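# Set the orange cup upright in the black bowl

## Task

Put the orange cup into the black bowl so it stands on its base with the open end facing up.

## Robot and tools

Robot: two arms. left_arm carries a left hand and is on the +y side; right_arm carries a right hand. Both are five-fingered. Base positions in the scene frame: left_arm (-0.019, +0.286, +0.003) m, right_arm (-0.038, -0.336, -0.001) m, each turned almost nothing about z. A post stands behind the arms. Loose objects may get nudged now and then by outside pushes.

Frames. Scene frame: origin at table-top height, halfway between the arms' nominal bases, +z up, +x away from the robot over the table, +y toward left_arm. Image left and right do not match these names. Reported hand poses and all commanded offsets use each arm's own base axes. Rotations turn about the Hand target position.

Hand point: a point fixed to the palm, 0.05 m in front of it and 0.15 m from the wrist face toward the fingertips. Its +z runs along the straight fingers and +y points out of the palm. On the right hand +x points across the palm away from the thumb. On the left hand +x points toward the thumb. Straight fingers end 0.06 to 0.07 m past the point and lie 0.06 m behind it along -y. A wrist bracket on the little-finger side can strike things.

A row has 28 numbers, all in [-1, 1]. Left arm first: dx, dy, dz, rx, ry, rz, then little, ring, middle, index, thumb_bend, thumb_turn, force_limit, speed. Then the same 14 for the right arm. Send the full row even if only one arm moves.

Pose numbers (first six per arm) are offsets, not poses. They count from that arm's Hand target at the start of the action, along its base axes. Every row of one action counts from that same start; the next call starts from the new Hand target, so a repeated offset moves further. Scale: 1.0 = 0.6 m for dx, dy, dz and 180 degrees for rotation. rx, ry, rz form one rotation vector. Six zeros means nothing new for that arm. Each step, commanded orientation is clipped to within 40 degrees of the measured one.

Hand numbers are absolute targets. Fingers and thumb_bend: +1 straight/open, -1 curled/closed. thumb_turn: +1 beside the palm, -1 in front of it, opposite the fingers. force_limit maps -1..+1 to about 0..10 N at the fingertip (0..15 N for the two thumb motors); a closing motor stops there. speed rises linearly from near zero at -1 to full at +0.48 and stays full above. Full finger travel takes 0.49 s. For a soft grip, close at speed -0.94 or lower. To keep a hand as it is, resend the eight numbers of its last executed row. If it has had none yet, send hand_measured plus hand_force_limit and hand_speed. With thumb turned in, the hand wraps objects about 0.035 to 0.065 m thick. A pinch of thumb tip and index pad can take light items up to about 0.08 m.

Tools.
execute_actions(actions, cameras): actions is a list of actions. Each action is up to 15 rows, one per 1/30 s step; a short one keeps its last row until step 15. Images come back only for an empty list or when cameras names them.
move(target, speed, blend, blocking, cameras): target is one 28-number row or up to 15 rows. Every row's offsets count from the same Hand targets, not from the previous row. The hand point travels in a straight line. speed: m/s, 0.002 to 4.3, default 0.25; turning is capped at twice that in rad/s. It may be one value or one per target. blend: metres of corner rounding, 0 = stop at each target. The whole move is capped at 10 s. The path ignores obstacles and the other arm. blocking=false returns after about 0.5 s while the move goes on. The result adds a move: line, e.g. done, off_target, moving, held or fault, plus limits such as paced or held.
wait(seconds): 0 to 3600; the scene runs with no new commands.
stop(): brakes a running move.
zoom_image(camera, region): camera is cam_high, cam_left_wrist or cam_right_wrist. region [x0, y0, x1, y1] in pixels, at most 504 by 504, from the newest images.
show_instructions(): shows the reference pages.
finished_scene(scene=1): ends the scene for good.

Cameras: cam_high, cam_left_wrist, cam_right_wrist, each 672x504.

Results: end_effector_position (m) and end_effector_quat_wxyz in the arm's base frame. Hand target is the last commanded pose after clipping; the next offsets start from it. Also reported: joint positions, velocities and torques. hand_measured, hand_stopped_by (moving, target, force, stalled, fault) and hand_load_n (N, positive pushing open) follow the motor order. A lost grip shows as load dropping near 0. Arms often rest 1 to 3 cm, sometimes 5 cm, short of the command, usually low; this is not contact. A new execute_actions call, even all zeros, asks again; otherwise send the missing distance.

Avoid: dropping the cup even a few mm, letting go while it moves, and fast or hard contact. Never let anything fall or be left off the table; that fails the task. Do not let the two arms or hands meet; never close one hand on the other. Squeezing or twisting fingers too hard costs. Long holding, stretched arms or pushing at unreachable poses heat motors: MOTOR HOT at 85 °C, and at 100 °C the arm goes limp for 30 to 60 s. To stop pressing into something, command back past the hand point. The cup must stay upright in the bowl after the hands leave.

Each tool is called after "Call:" as name(argument=value, ...) on one line, values as JSON.

Reference images:

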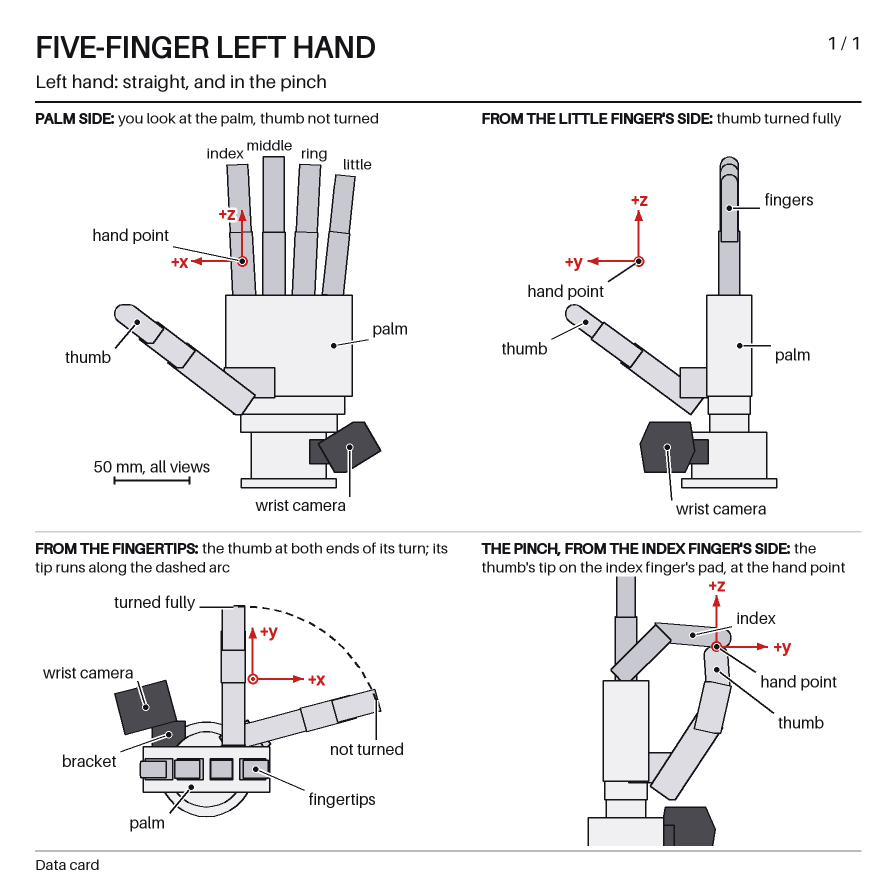

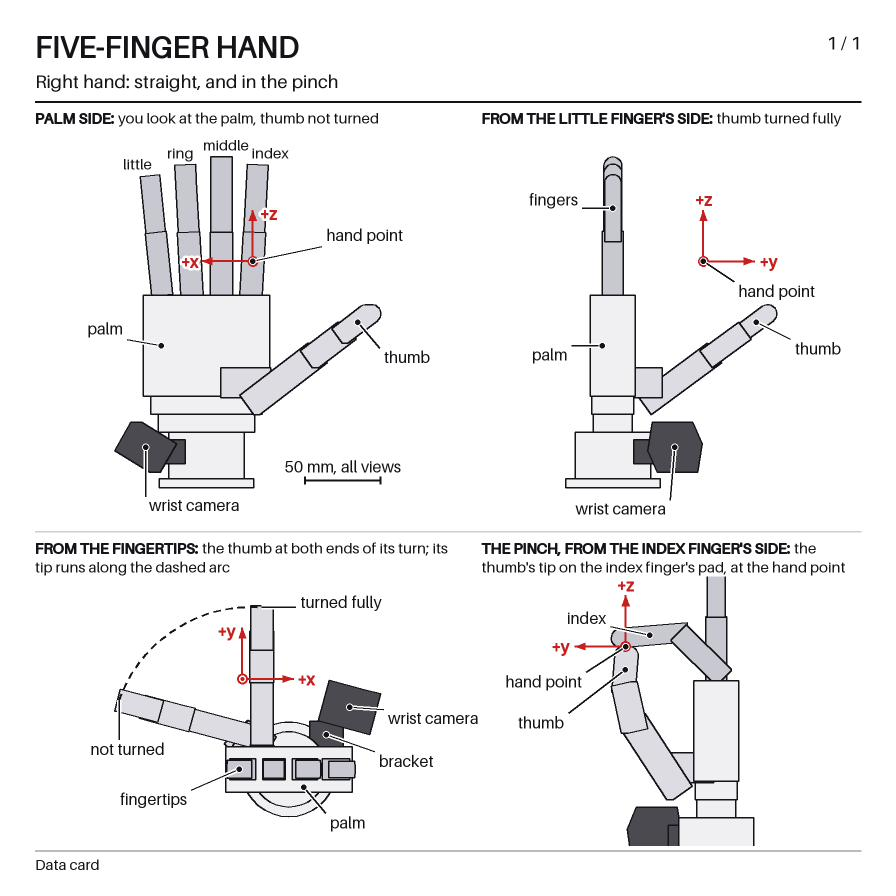

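## Session

Call:
execute_actions(actions=[])

Scene clock: 0.00 s.
left_arm: end_effector_position=(+0.5802, -0.3585, +0.1244) hand_measured=(+1.000, +1.000, +1.000, +1.000, +1.000, +1.000) hand_load_n=(+0.0, +0.0, +0.0, +0.0, +0.0, +0.0) hand_stopped_by=(target, target, target, target, target, target) hand_force_limit=0.00 hand_speed=-0.80 end_effector_quat_wxyz=(+0.473, -0.236, +0.828, +0.188) | right_arm: end_effector_position=(+0.5574, -0.0259, +0.2767) hand_measured=(+1.000, +1.000, +1.000, +1.000, +1.000, +1.000) hand_load_n=(+0.0, +0.0, +0.0, +0.0, +0.0, +0.0) hand_stopped_by=(target, target, target, target, target, target) hand_force_limit=0.00 hand_speed=-0.80 end_effector_quat_wxyz=(+0.470, -0.328, +0.819, -0.014)
Joint positions: left_arm=[-0.797 2.258 2.078 -1.18 -1.054 0.343] | right_arm=[-0.328 1.396 1.17 -0.486 -0.549 0.738]
Joint velocities: within noise
Joint torques (N m): no reading
Heat: left arm: hottest waist 29 °C; right arm: hottest elbow 30 °C.
Hand target: left_arm +0.5846, -0.3630, +0.1351; +0.479, -0.242, +0.825, +0.177 | right_arm +0.5627, -0.0278, +0.2825; +0.475, -0.329, +0.816, -0.018

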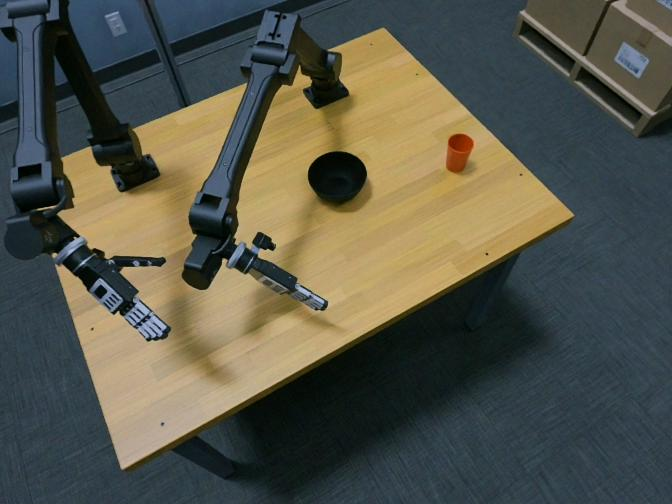

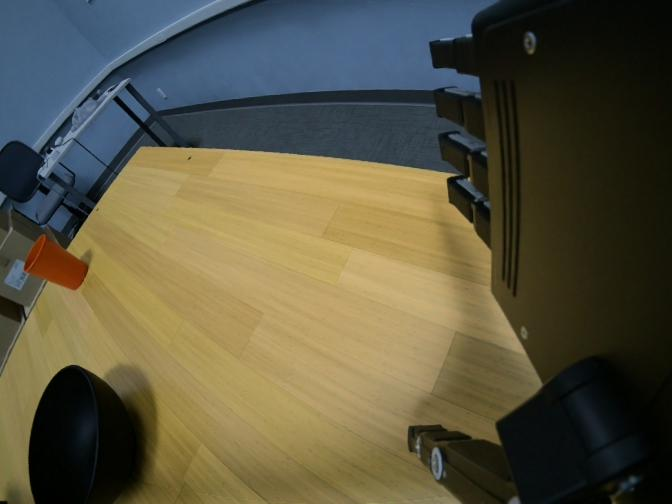

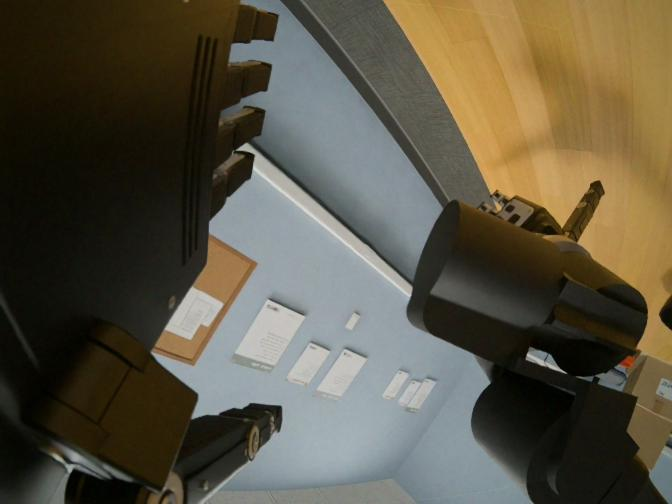

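Call:
zoom_image(camera="cam_high", region=[0, 130, 250, 480])

Call:
zoom_image(camera="cam_high", region=[240, 0, 600, 260])

Scaled by 1.440 from the camera's image (finer frame: 960x720).

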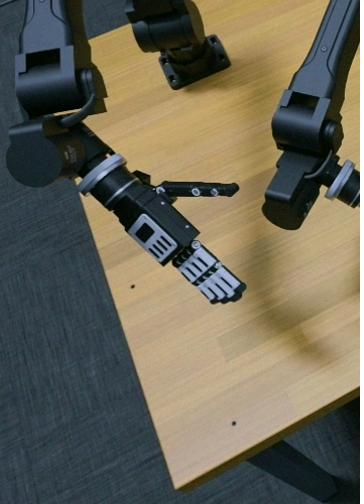

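Scaled by 1.400 from the camera's image (finer frame: 960x720).

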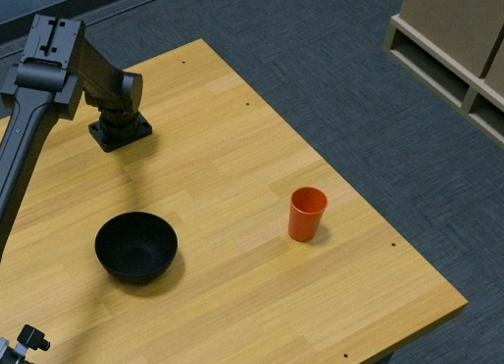

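Call:
move(target=[[-0.05, 0.20, 0.30, -0.15, -0.06, 0.08, 1, 1, 0.5, 0.5, 1, -1, -0.6, 0, 0,0,0,0,0,0, 1,1,1,1,1,1,0,-0.8],[-0.191, 0.852, 0.24, -0.3966, -0.1492, 0.2090, 1, 1, 0.5, 0.5, 1, -1, -0.6, 0, 0,0,0,0,0,0, 1,1,1,1,1,1,0,-0.8]], blend=0.05, speed=0.3, cameras=["all"])

Scene clock: 89.90 s.
left_arm: end_effector_position=(+0.4669, +0.1442, +0.2790) hand_measured=(+1.000, +1.000, +0.500, +0.500, +1.000, -1.000) hand_load_n=(+0.0, +0.0, +0.0, +0.0, +0.0, +0.0) hand_stopped_by=(target, target, target, target, target, target) hand_force_limit=-0.60 hand_speed=0.00 end_effector_quat_wxyz=(-0.332, +0.738, -0.533, +0.245) | right_arm: end_effector_position=(+0.5574, -0.0259, +0.2767) hand_measured=(+1.000, +1.000, +1.000, +1.000, +1.000, +1.000) hand_load_n=(+0.0, +0.0, +0.0, +0.0, +0.0, +0.0) hand_stopped_by=(target, target, target, target, target, target) hand_force_limit=0.00 hand_speed=-0.80 end_effector_quat_wxyz=(+0.470, -0.328, +0.819, -0.014)
Joint positions: left_arm=[0.38 1.193 1.176 -0.703 0.053 0.037] | right_arm=[-0.328 1.396 1.17 -0.486 -0.549 0.738]
Joint torques (N m): left_arm=[0.09 -6.42 11.69 2.22 0.03 0.16] | right_arm=[0.62 -10.58 12.46 1.59 -0.37 -0.07]
Heat: left arm: hottest elbow 37 °C; right arm: hottest elbow 42 °C.
Hand target: left_arm +0.4700, +0.1483, +0.2790; -0.338, +0.735, -0.534, +0.246 | right_arm +0.5627, -0.0278, +0.2825; +0.475, -0.329, +0.816, -0.018
Off the commanded pose: left_arm 0.005 m, 1 deg | right_arm 0.008 m, 1 deg.
move: done

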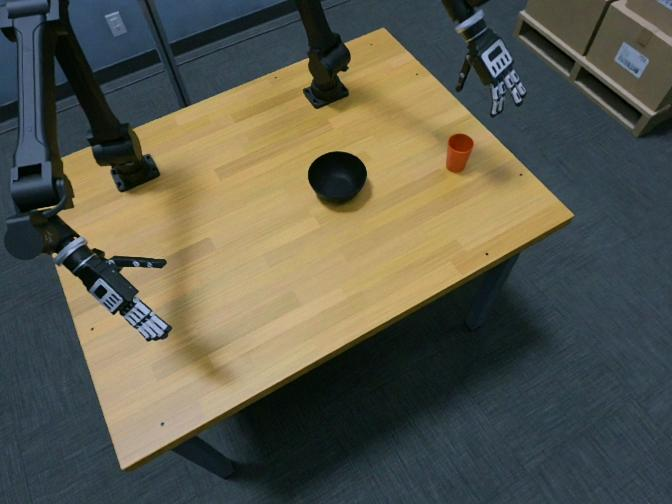

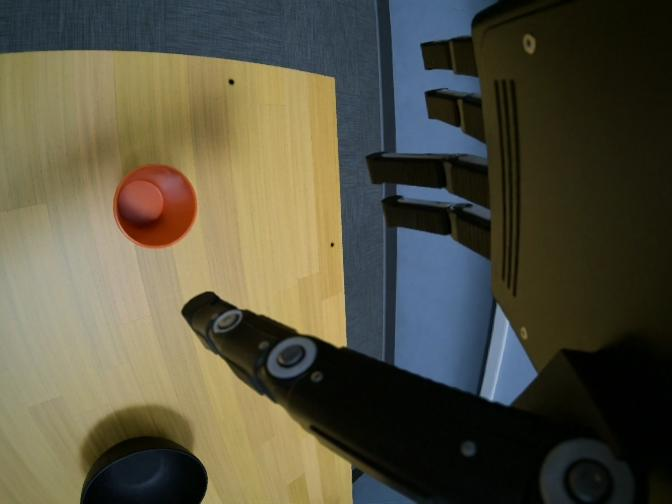

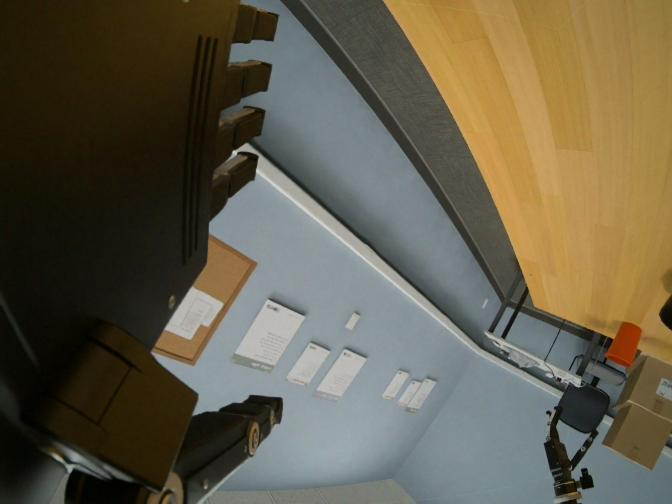

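Call:
zoom_image(camera="cam_high", region=[420, 20, 570, 190])

Scaled by 2.965 from the camera's image (finer frame: 960x720).

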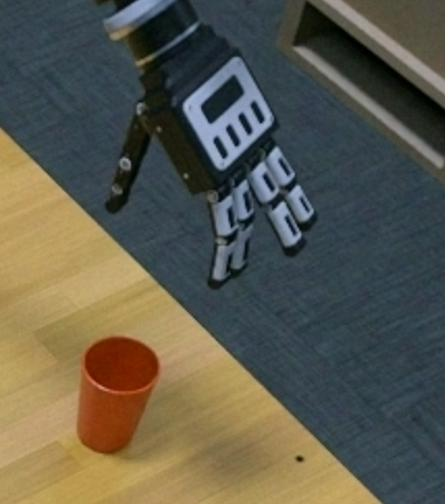

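Call:
move(target=[0,0,-0.15,0,0,0, 1, 1, 0.5, 0.5, 1, -1, -0.6, 0, 0,0,0,0,0,0, 1,1,1,1,1,1,0,-0.8], speed=0.2, cameras=["cam_high","cam_left_wrist"])

Call:
zoom_image(camera="cam_high", region=[400, 60, 540, 200])

Scene clock: 126.33 s.
left_arm: end_effector_position=(+0.4675, +0.1445, +0.1884) hand_measured=(+1.000, +1.000, +0.500, +0.500, +1.000, -1.000) hand_load_n=(+0.0, +0.0, +0.0, +0.0, +0.0, +0.5) hand_stopped_by=(target, target, target, target, target, target) hand_force_limit=-0.60 hand_speed=0.00 end_effector_quat_wxyz=(-0.332, +0.739, -0.534, +0.244) | right_arm: end_effector_position=(+0.5574, -0.0259, +0.2767) hand_measured=(+1.000, +1.000, +1.000, +1.000, +1.000, +1.000) hand_load_n=(+0.0, +0.0, +0.0, +0.0, +0.0, -0.5) hand_stopped_by=(target, target, target, target, target, target) hand_force_limit=0.00 hand_speed=-0.80 end_effector_quat_wxyz=(+0.470, -0.328, +0.819, -0.014)
Joint positions: left_arm=[0.38 1.231 0.967 -0.459 0.053 0.037] | right_arm=[-0.328 1.396 1.17 -0.486 -0.549 0.738]
Joint torques (N m): left_arm=[0.09 -6.65 11.32 2.29 0.02 0.16] | right_arm=[0.67 -10.58 12.46 1.57 -0.37 -0.08]
Heat: left arm: hottest elbow 37 °C; right arm: hottest elbow 43 °C.
Hand target: left_arm +0.4700, +0.1483, +0.1891; -0.338, +0.735, -0.534, +0.246 | right_arm +0.5627, -0.0278, +0.2825; +0.475, -0.329, +0.816, -0.018
Off the commanded pose: left_arm 0.005 m, 1 deg | right_arm 0.008 m, 1 deg.
move: done

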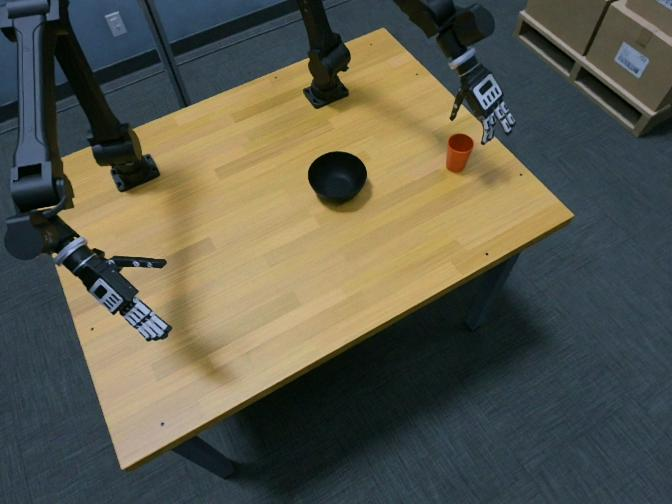

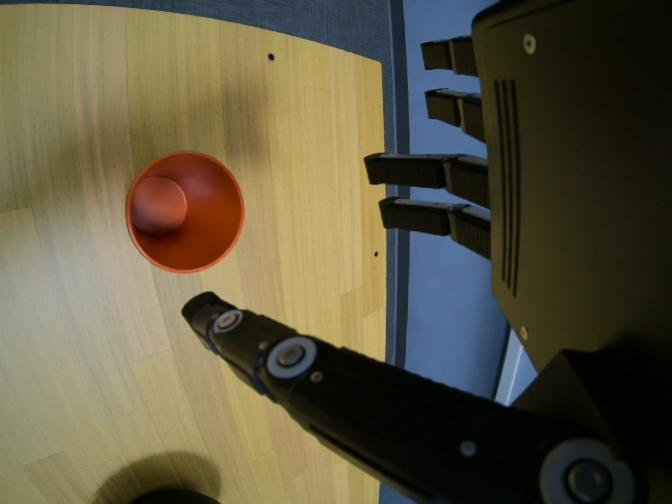

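Scaled by 3.600 from the camera's image (finer frame: 960x720).

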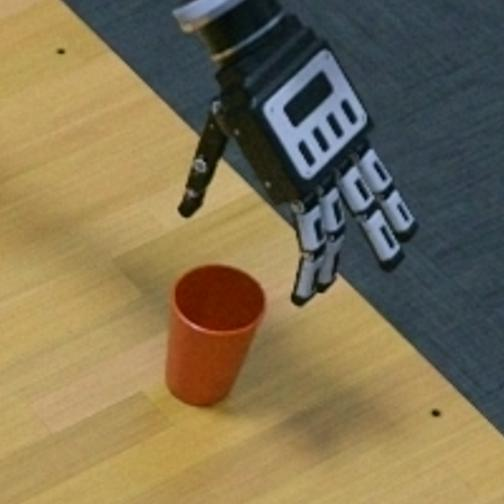

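Call:
move(target=[-0.0317,0,-0.0667,0,0,0, 1, 1, 0.5, 0.5, 1, -1, -0.6, 0, 0,0,0,0,0,0, 1,1,1,1,1,1,0,-0.8], speed=0.15, cameras=["cam_high","cam_left_wrist"])

Call:
zoom_image(camera="cam_high", region=[400, 60, 540, 200])

Call:
zoom_image(camera="cam_left_wrist", region=[100, 20, 500, 350])

Scene clock: 172.93 s.
left_arm: end_effector_position=(+0.4504, +0.1407, +0.1434) hand_measured=(+1.000, +1.000, +0.500, +0.500, +1.000, -1.000) hand_load_n=(+0.5, +0.0, +0.0, +0.0, +0.0, +0.0) hand_stopped_by=(target, target, target, target, target, target) hand_force_limit=-0.60 hand_speed=0.00 end_effector_quat_wxyz=(-0.326, +0.738, -0.538, +0.243) | right_arm: end_effector_position=(+0.5574, -0.0259, +0.2767) hand_measured=(+1.000, +1.000, +1.000, +1.000, +1.000, +1.000) hand_load_n=(+0.0, +0.0, +0.0, +0.0, +0.0, +0.0) hand_stopped_by=(target, target, target, target, target, target) hand_force_limit=0.00 hand_speed=-0.80 end_effector_quat_wxyz=(+0.470, -0.328, +0.819, -0.014)
Joint positions: left_arm=[0.39 1.231 0.848 -0.351 0.067 0.048] | right_arm=[-0.328 1.396 1.17 -0.486 -0.549 0.738]
Joint torques (N m): left_arm=[0.85 -7.18 10.81 2.21 0.04 0.17] | right_arm=[0.62 -10.58 12.44 1.57 -0.37 -0.08]
Heat: left arm: hottest elbow 38 °C; right arm: hottest elbow 44 °C.
Hand target: left_arm +0.4509, +0.1482, +0.1490; -0.338, +0.735, -0.534, +0.246 | right_arm +0.5627, -0.0278, +0.2825; +0.475, -0.329, +0.816, -0.018
Off the commanded pose: left_arm 0.010 m, 2 deg | right_arm 0.008 m, 1 deg.
move: done

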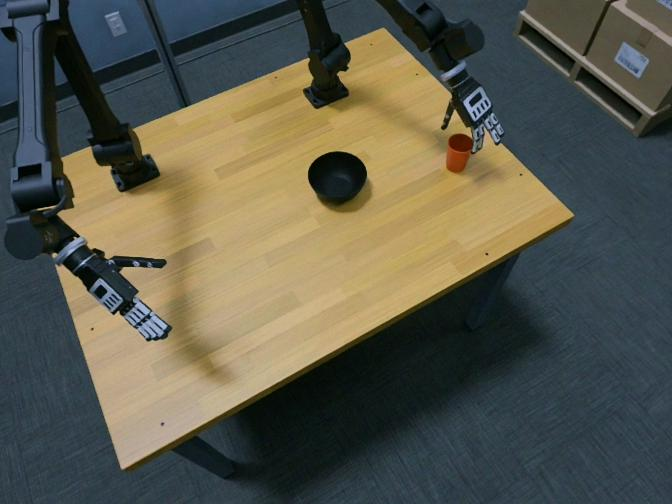

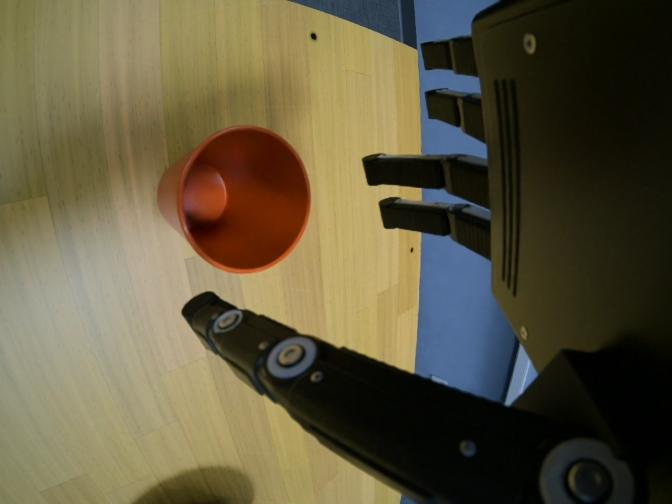

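Scaled by 3.600 from the camera's image (finer frame: 960x720).

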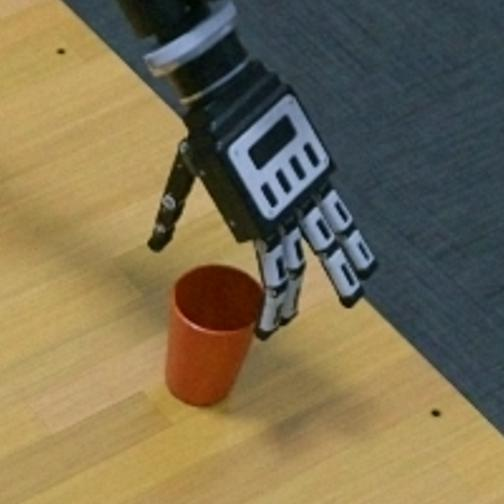

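Scaled by 1.260 from the camera's image (finer frame: 960x720).

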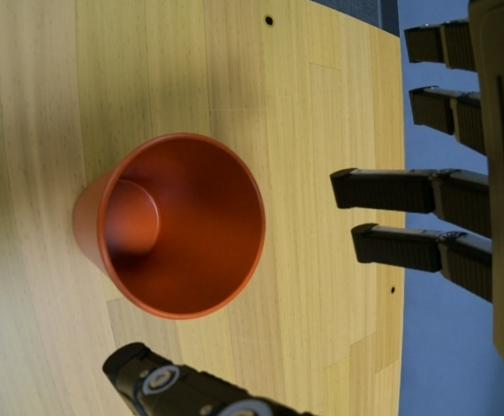

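Call:
move(target=[-0.008,0.032,-0.02,0,0,0, 1, 1, 0.5, 0.5, 1, -1, -0.6, 0, 0,0,0,0,0,0, 1,1,1,1,1,1,0,-0.8], speed=0.15, cameras=["cam_high","cam_left_wrist"])

Call:
zoom_image(camera="cam_high", region=[400, 60, 540, 200])

Call:
zoom_image(camera="cam_left_wrist", region=[100, 20, 500, 350])

Scene clock: 184.07 s.
left_arm: end_effector_position=(+0.4461, +0.1622, +0.1417) hand_measured=(+1.000, +1.000, +0.500, +0.500, +1.000, -1.000) hand_load_n=(+0.0, +0.0, +0.0, +0.0, +0.0, +0.0) hand_stopped_by=(target, target, target, target, target, target) hand_force_limit=-0.60 hand_speed=0.00 end_effector_quat_wxyz=(-0.335, +0.736, -0.533, +0.248) | right_arm: end_effector_position=(+0.5574, -0.0259, +0.2767) hand_measured=(+1.000, +1.000, +1.000, +1.000, +1.000, +1.000) hand_load_n=(+0.0, +0.0, +0.0, +0.0, +0.0, +0.0) hand_stopped_by=(target, target, target, target, target, target) hand_force_limit=0.00 hand_speed=-0.80 end_effector_quat_wxyz=(+0.470, -0.328, +0.819, -0.014)
Joint positions: left_arm=[0.447 1.236 0.838 -0.316 0.107 0.082] | right_arm=[-0.328 1.396 1.17 -0.486 -0.549 0.738]
Joint torques (N m): left_arm=[0.44 -5.89 10.45 2.26 0.06 0.18] | right_arm=[0.56 -10.58 12.45 1.58 -0.37 -0.08]
Heat: left arm: hottest elbow 39 °C; right arm: hottest elbow 44 °C.
Hand target: left_arm +0.4461, +0.1674, +0.1369; -0.338, +0.735, -0.534, +0.246 | right_arm +0.5627, -0.0278, +0.2825; +0.475, -0.329, +0.816, -0.018
Off the commanded pose: left_arm 0.007 m, 0 deg | right_arm 0.008 m, 1 deg.
move: done

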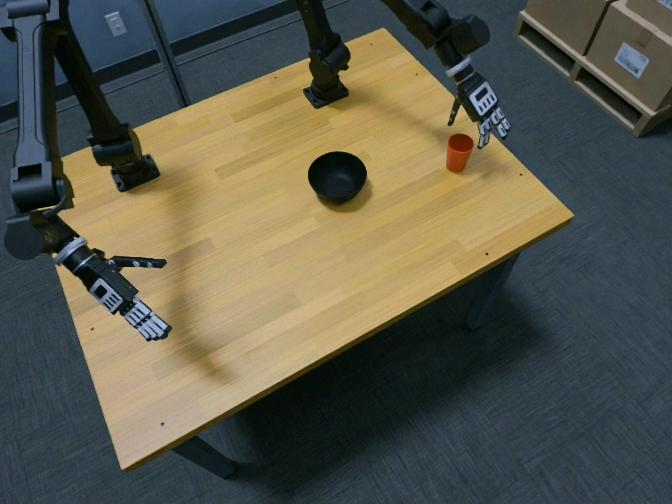

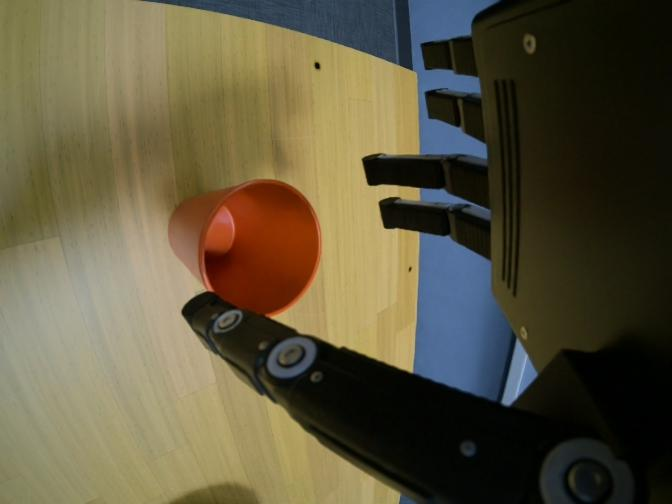

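Scaled by 3.600 from the camera's image (finer frame: 960x720).

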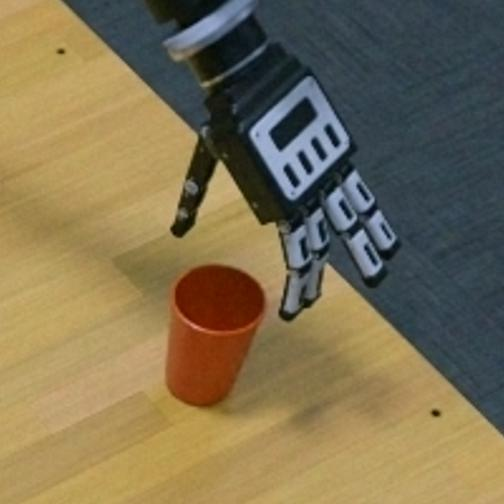

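Scaled by 1.260 from the camera's image (finer frame: 960x720).

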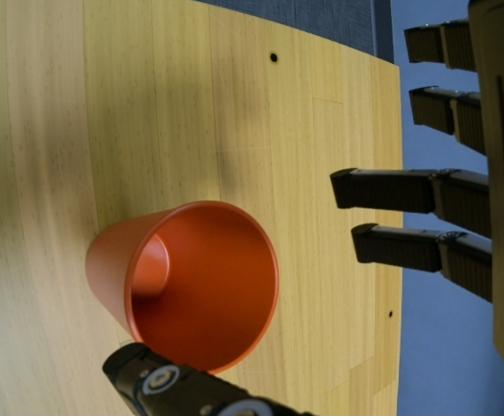

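Call:
move(target=[-0.007,-0.0173,-0.0315,0,0,0, 1, 1, 0.5, 0.5, 1, -1, -0.6, 0, 0,0,0,0,0,0, 1,1,1,1,1,1,0,-0.8], speed=0.1, cameras=["cam_high","cam_left_wrist"])

Call:
zoom_image(camera="cam_high", region=[400, 60, 540, 200])

Call:
zoom_image(camera="cam_left_wrist", region=[100, 20, 500, 350])

Scene clock: 217.70 s.
left_arm: end_effector_position=(+0.4379, +0.1606, +0.1205) hand_measured=(+1.000, +1.000, +0.500, +0.500, +1.000, -1.000) hand_load_n=(+0.0, +0.0, +0.0, +0.0, +0.0, +0.0) hand_stopped_by=(target, target, target, target, target, target) hand_force_limit=-0.60 hand_speed=0.00 end_effector_quat_wxyz=(-0.337, +0.738, -0.532, +0.243) | right_arm: end_effector_position=(+0.5574, -0.0259, +0.2767) hand_measured=(+1.000, +1.000, +1.000, +1.000, +1.000, +1.000) hand_load_n=(+0.0, +0.0, +0.0, +0.0, +0.0, +0.0) hand_stopped_by=(target, target, target, target, target, target) hand_force_limit=0.00 hand_speed=-0.80 end_effector_quat_wxyz=(+0.470, -0.328, +0.819, -0.014)
Joint positions: left_arm=[0.447 1.24 0.782 -0.259 0.096 0.083] | right_arm=[-0.328 1.396 1.17 -0.486 -0.549 0.738]
Joint torques (N m): left_arm=[-1.26 -5.95 10.39 2.25 -0.13 0.03] | right_arm=[0.56 -10.58 12.45 1.57 -0.37 -0.08]
Heat: left arm: hottest elbow 38 °C; right arm: hottest elbow 45 °C.
Hand target: left_arm +0.4420, +0.1570, +0.1180; -0.338, +0.735, -0.534, +0.246 | right_arm +0.5627, -0.0278, +0.2825; +0.475, -0.329, +0.816, -0.018
Off the commanded pose: left_arm 0.006 m, 1 deg | right_arm 0.008 m, 1 deg.
move: done

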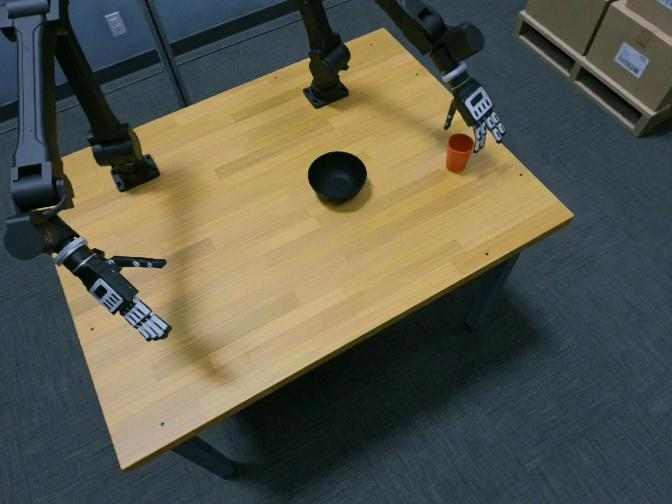

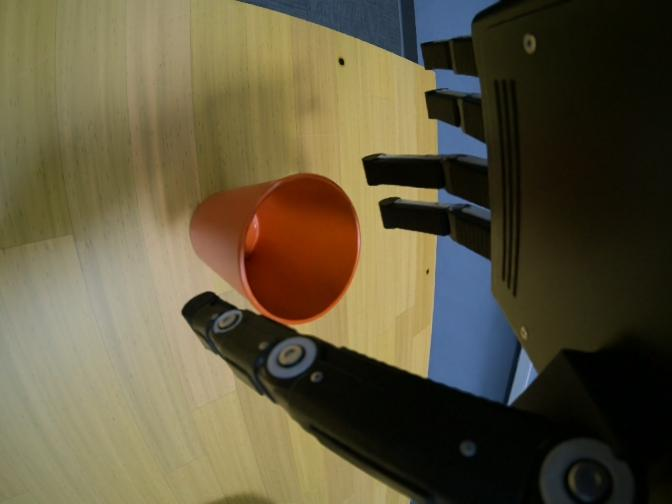

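Scaled by 3.600 from the camera's image (finer frame: 960x720).

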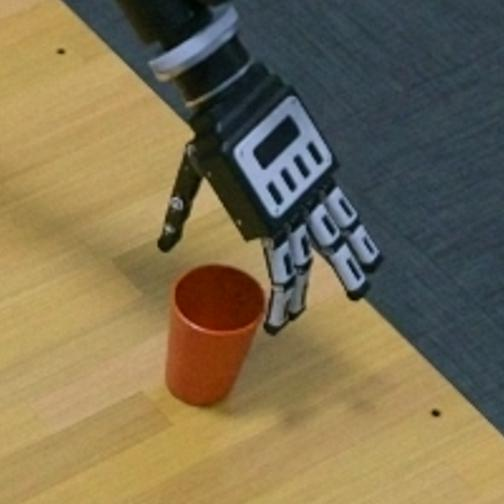

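Scaled by 1.260 from the camera's image (finer frame: 960x720).

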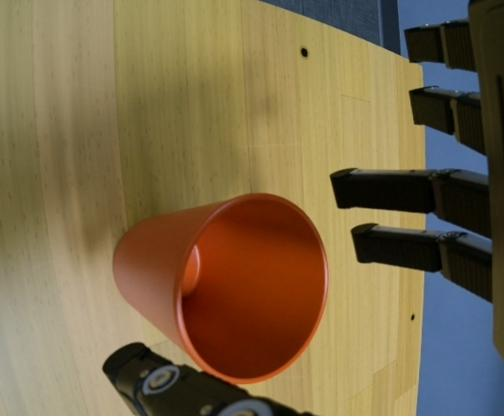

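Call:
move(target=[-0.002,-0.006,-0.032,0,0,0, 1, 1, 0.65, 0.65, 1, -1, -0.6, 0, 0,0,0,0,0,0, 1,1,1,1,1,1,0,-0.8], speed=0.06, cameras=["cam_high","cam_left_wrist"])

Call:
zoom_image(camera="cam_high", region=[400, 60, 540, 200])

Call:
zoom_image(camera="cam_left_wrist", region=[100, 20, 500, 350])

Scene clock: 236.87 s.
left_arm: end_effector_position=(+0.4364, +0.1587, +0.1012) hand_measured=(+1.000, +1.000, +0.650, +0.650, +1.000, -1.000) hand_load_n=(+0.0, +0.0, +0.0, +0.0, +0.0, +0.0) hand_stopped_by=(target, target, target, target, target, target) hand_force_limit=-0.60 hand_speed=0.00 end_effector_quat_wxyz=(-0.338, +0.737, -0.533, +0.242) | right_arm: end_effector_position=(+0.5574, -0.0259, +0.2767) hand_measured=(+1.000, +1.000, +1.000, +1.000, +1.000, +1.000) hand_load_n=(+0.0, +0.0, +0.0, +0.0, +0.0, -0.5) hand_stopped_by=(target, target, target, target, target, target) hand_force_limit=0.00 hand_speed=-0.80 end_effector_quat_wxyz=(+0.470, -0.328, +0.819, -0.014)
Joint positions: left_arm=[0.443 1.263 0.744 -0.198 0.09 0.083] | right_arm=[-0.328 1.396 1.17 -0.486 -0.549 0.738]
Joint torques (N m): left_arm=[-1.49 -5.95 10.09 2.28 -0.13 -0.02] | right_arm=[0.62 -10.64 12.45 1.55 -0.37 -0.07]
Heat: left arm: hottest elbow 38 °C; right arm: hottest elbow 45 °C.
Hand target: left_arm +0.4408, +0.1535, +0.0989; -0.338, +0.735, -0.534, +0.246 | right_arm +0.5627, -0.0278, +0.2825; +0.475, -0.329, +0.816, -0.018
Off the commanded pose: left_arm 0.007 m, 1 deg | right_arm 0.008 m, 1 deg.
move: done

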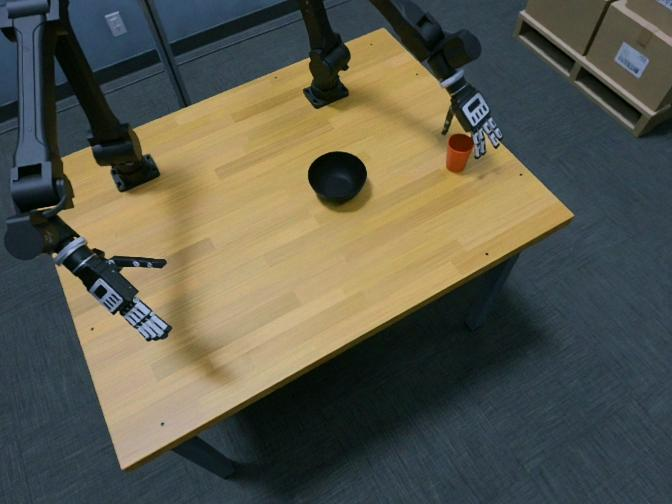

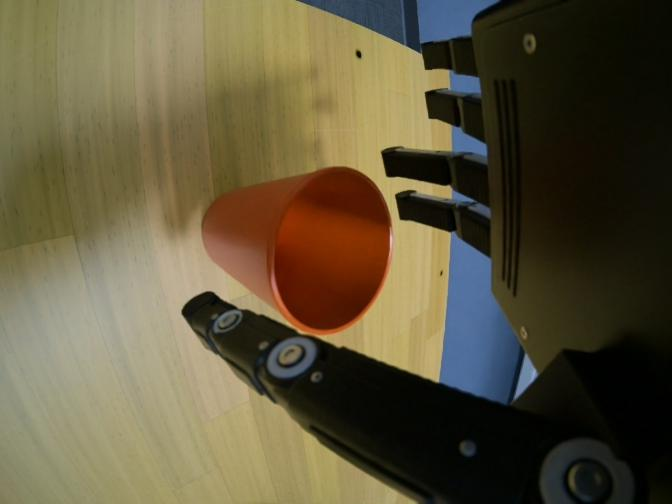

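Scaled by 3.600 from the camera's image (finer frame: 960x720).

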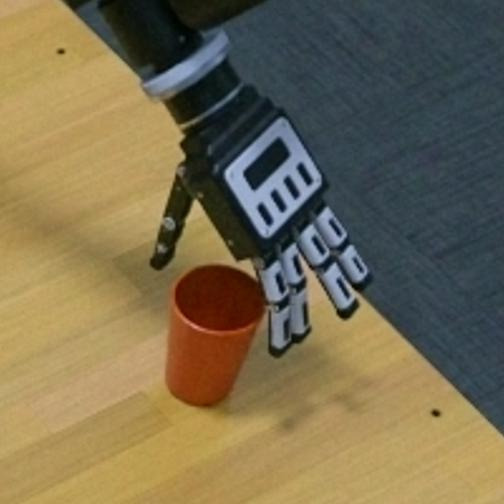

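Scaled by 1.260 from the camera's image (finer frame: 960x720).

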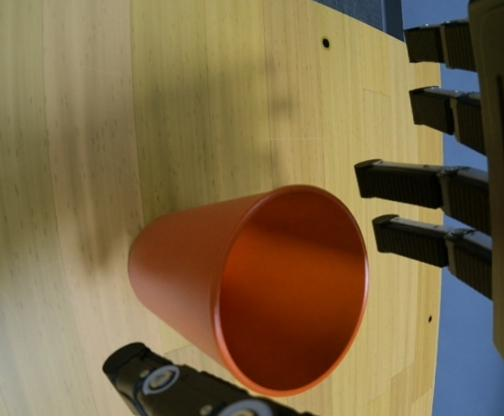

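Call:
move(target=[0,-0.01,-0.029,0,0,0, 1, 1, 0.65, 0.65, 1, -1, -0.6, 0, 0,0,0,0,0,0, 1,1,1,1,1,1,0,-0.8], speed=0.06, cameras=["cam_high","cam_left_wrist"])

Call:
zoom_image(camera="cam_high", region=[400, 60, 540, 200])

Call:
zoom_image(camera="cam_left_wrist", region=[100, 20, 500, 350])

Scene clock: 255.53 s.
left_arm: end_effector_position=(+0.4365, +0.1527, +0.0837) hand_measured=(+1.000, +1.000, +0.650, +0.650, +1.000, -1.000) hand_load_n=(-0.5, +0.0, +0.0, +0.0, +0.0, +0.0) hand_stopped_by=(target, target, target, target, target, target) hand_force_limit=-0.60 hand_speed=0.00 end_effector_quat_wxyz=(-0.338, +0.737, -0.534, +0.242) | right_arm: end_effector_position=(+0.5574, -0.0259, +0.2767) hand_measured=(+1.000, +1.000, +1.000, +1.000, +1.000, +1.000) hand_load_n=(+0.0, +0.0, +0.0, +0.0, +0.0, +0.0) hand_stopped_by=(target, target, target, target, target, target) hand_force_limit=0.00 hand_speed=-0.80 end_effector_quat_wxyz=(+0.470, -0.328, +0.819, -0.014)
Joint positions: left_arm=[0.427 1.286 0.711 -0.141 0.079 0.074] | right_arm=[-0.328 1.396 1.17 -0.486 -0.549 0.738]
Joint torques (N m): left_arm=[-1.55 -5.95 9.8 2.19 -0.13 -0.03] | right_arm=[0.56 -10.58 12.45 1.58 -0.37 -0.07]
Heat: left arm: hottest elbow 37 °C; right arm: hottest elbow 45 °C.
Hand target: left_arm +0.4407, +0.1475, +0.0814; -0.338, +0.735, -0.534, +0.246 | right_arm +0.5627, -0.0278, +0.2825; +0.475, -0.329, +0.816, -0.018
Off the commanded pose: left_arm 0.007 m, 1 deg | right_arm 0.008 m, 1 deg.
move: done

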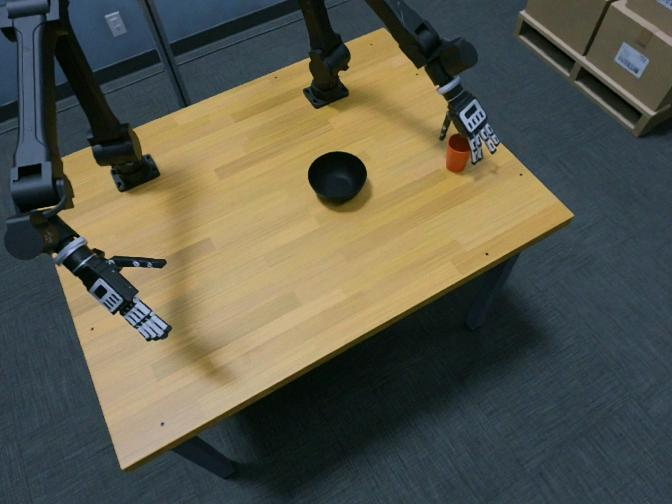

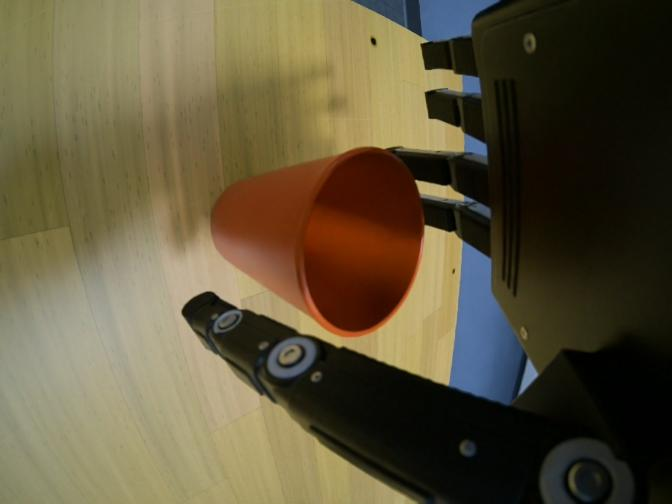

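Scaled by 3.600 from the camera's image (finer frame: 960x720).

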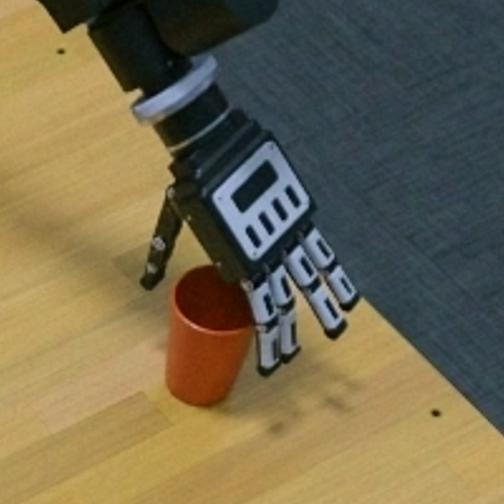

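Scaled by 1.260 from the camera's image (finer frame: 960x720).

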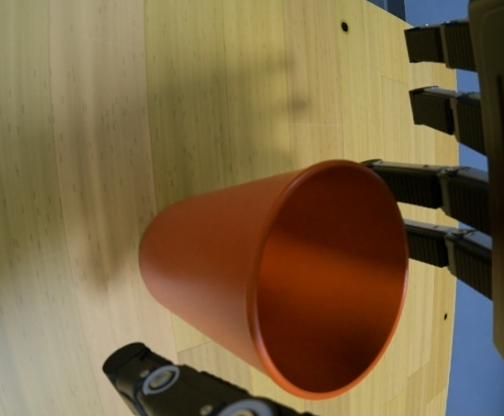

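Call:
move(target=[0,0,0,0,0,0, 1, 1, 0.0, 0.0, 0.7, -1, -0.75, -0.92, 0,0,0,0,0,0, 1,1,1,1,1,1,0,-0.8], cameras=["cam_high","cam_left_wrist"])

Call:
zoom_image(camera="cam_high", region=[400, 60, 540, 200])

Scene clock: 269.70 s.
left_arm: end_effector_position=(+0.4365, +0.1527, +0.0837) hand_measured=(+1.000, +1.000, +0.210, +0.210, +0.776, -1.000) hand_load_n=(+0.0, +0.0, +2.0, +1.5, +2.5, +0.0) hand_stopped_by=(target, target, force, force, force, target) hand_force_limit=-0.75 hand_speed=-0.92 end_effector_quat_wxyz=(-0.338, +0.737, -0.533, +0.242) | right_arm: end_effector_position=(+0.5574, -0.0259, +0.2767) hand_measured=(+1.000, +1.000, +1.000, +1.000, +1.000, +1.000) hand_load_n=(+0.0, +0.0, +0.0, +0.0, +0.0, +0.0) hand_stopped_by=(target, target, target, target, target, target) hand_force_limit=0.00 hand_speed=-0.80 end_effector_quat_wxyz=(+0.470, -0.328, +0.819, -0.014)
Joint positions: left_arm=[0.427 1.286 0.711 -0.141 0.079 0.074] | right_arm=[-0.328 1.396 1.17 -0.486 -0.549 0.738]
Joint torques (N m): left_arm=[-1.55 -6.01 9.78 2.25 -0.13 -0.03] | right_arm=[0.62 -10.58 12.46 1.58 -0.37 -0.08]
Heat: left arm: hottest elbow 36 °C; right arm: hottest elbow 46 °C.
Hand target: left_arm +0.4407, +0.1474, +0.0814; -0.338, +0.735, -0.534, +0.246 | right_arm +0.5627, -0.0278, +0.2825; +0.475, -0.329, +0.816, -0.018
Off the commanded pose: left_arm 0.007 m, 1 deg | right_arm 0.008 m, 1 deg.
move: done

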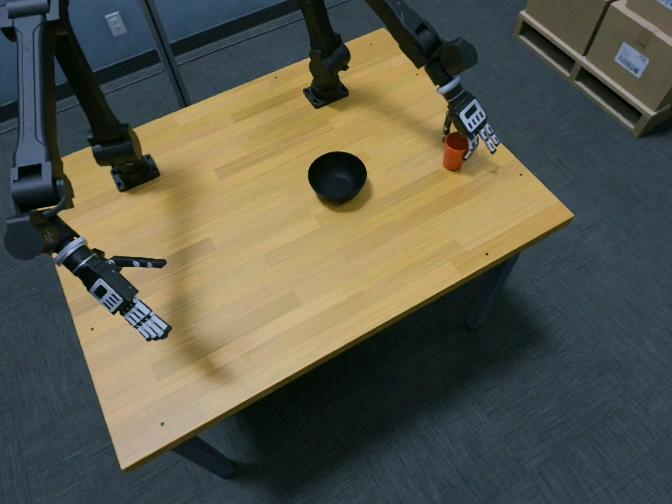

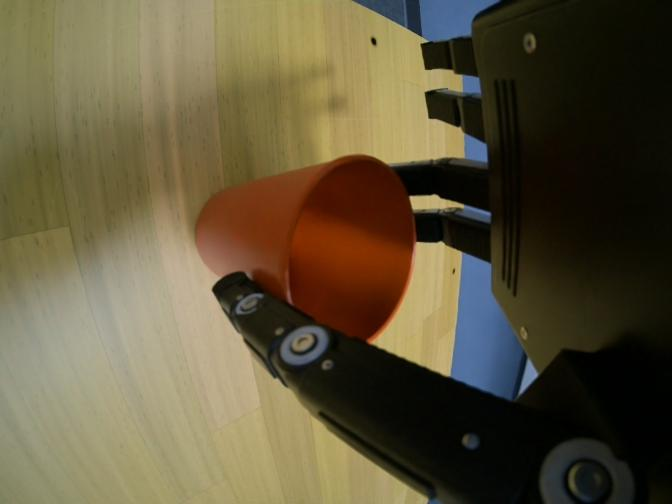

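Scaled by 3.600 from the camera's image (finer frame: 960x720).

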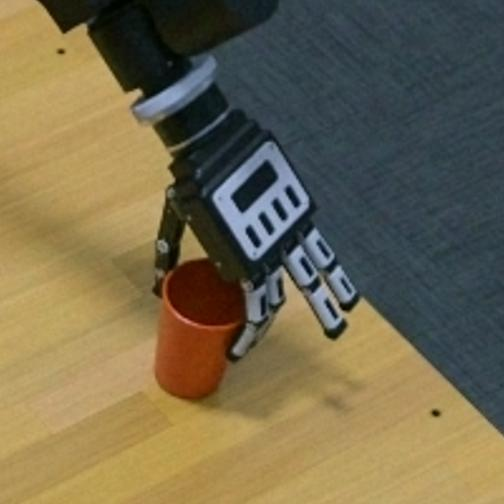

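Call:
move(target=[[0,0,0,0,0,0, 1, 1, -0.02, -0.02, 0.68, -1, -0.6, -0.92, 0,0,0,0,0,0, 1,1,1,1,1,1,0,-0.8],[0,0,0.06,0,0,0, 1, 1, -0.02, -0.02, 0.68, -1, -0.6, -0.92, 0,0,0,0,0,0, 1,1,1,1,1,1,0,-0.8]], speed=0.08, cameras=["cam_high","cam_left_wrist"])

Call:
zoom_image(camera="cam_high", region=[400, 60, 540, 200])

Scene clock: 274.80 s.
left_arm: end_effector_position=(+0.4192, +0.1448, +0.0878) hand_measured=(+1.000, +1.000, +0.204, +0.204, +0.774, -1.000) hand_load_n=(+0.0, +0.0, +2.5, +2.5, +3.0, +0.5) hand_stopped_by=(target, target, force, force, force, target) hand_force_limit=-0.60 hand_speed=-0.92 end_effector_quat_wxyz=(-0.318, +0.746, -0.538, +0.230) | right_arm: end_effector_position=(+0.5574, -0.0259, +0.2767) hand_measured=(+1.000, +1.000, +1.000, +1.000, +1.000, +1.000) hand_load_n=(+0.0, +0.0, +0.0, +0.0, +0.0, -0.5) hand_stopped_by=(target, target, target, target, target, target) hand_force_limit=0.00 hand_speed=-0.80 end_effector_quat_wxyz=(+0.470, -0.328, +0.819, -0.014)
Joint positions: left_arm=[0.427 1.243 0.711 -0.234 0.079 0.074] | right_arm=[-0.328 1.396 1.17 -0.486 -0.549 0.738]
Joint torques (N m): left_arm=[-1.49 -7 15.08 1.26 -0.1 -0.03] | right_arm=[0.67 -10.64 12.46 1.57 -0.37 -0.08]
Heat: left arm: hottest elbow 36 °C; right arm: hottest elbow 46 °C.
Hand target: left_arm +0.4407, +0.1474, +0.1174; -0.338, +0.735, -0.534, +0.246 | right_arm +0.5627, -0.0278, +0.2825; +0.475, -0.329, +0.816, -0.018
Off the commanded pose: left_arm 0.037 m, 3 deg | right_arm 0.008 m, 1 deg.
move: off_target (left_arm)

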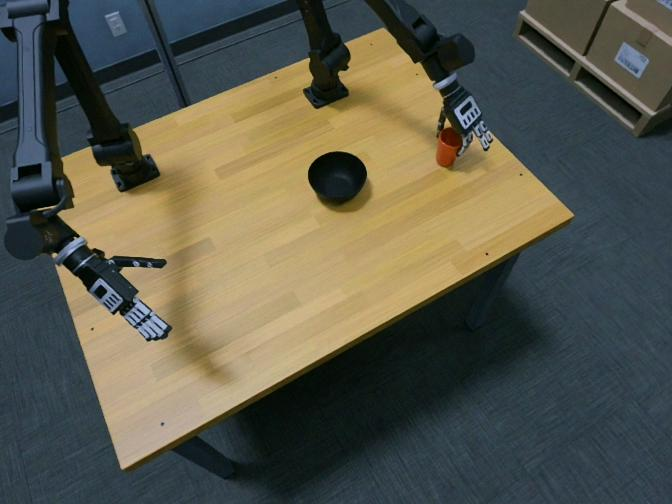

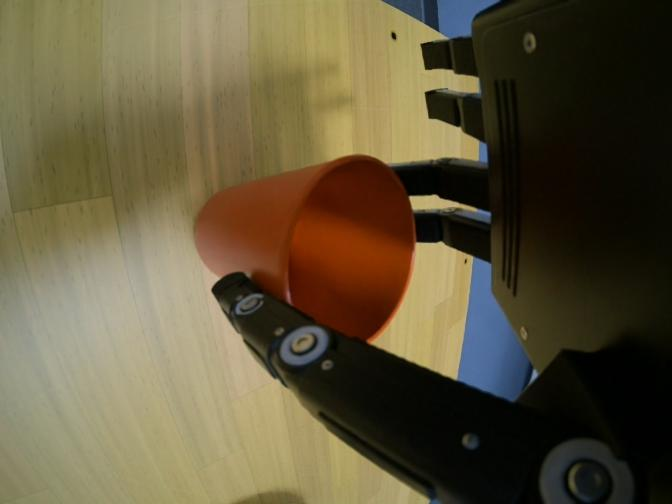

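Scaled by 3.600 from the camera's image (finer frame: 960x720).

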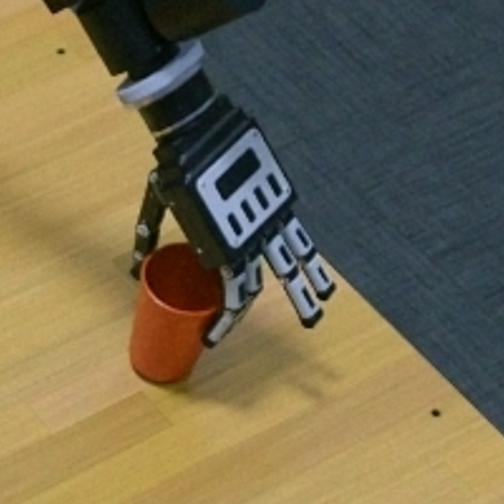

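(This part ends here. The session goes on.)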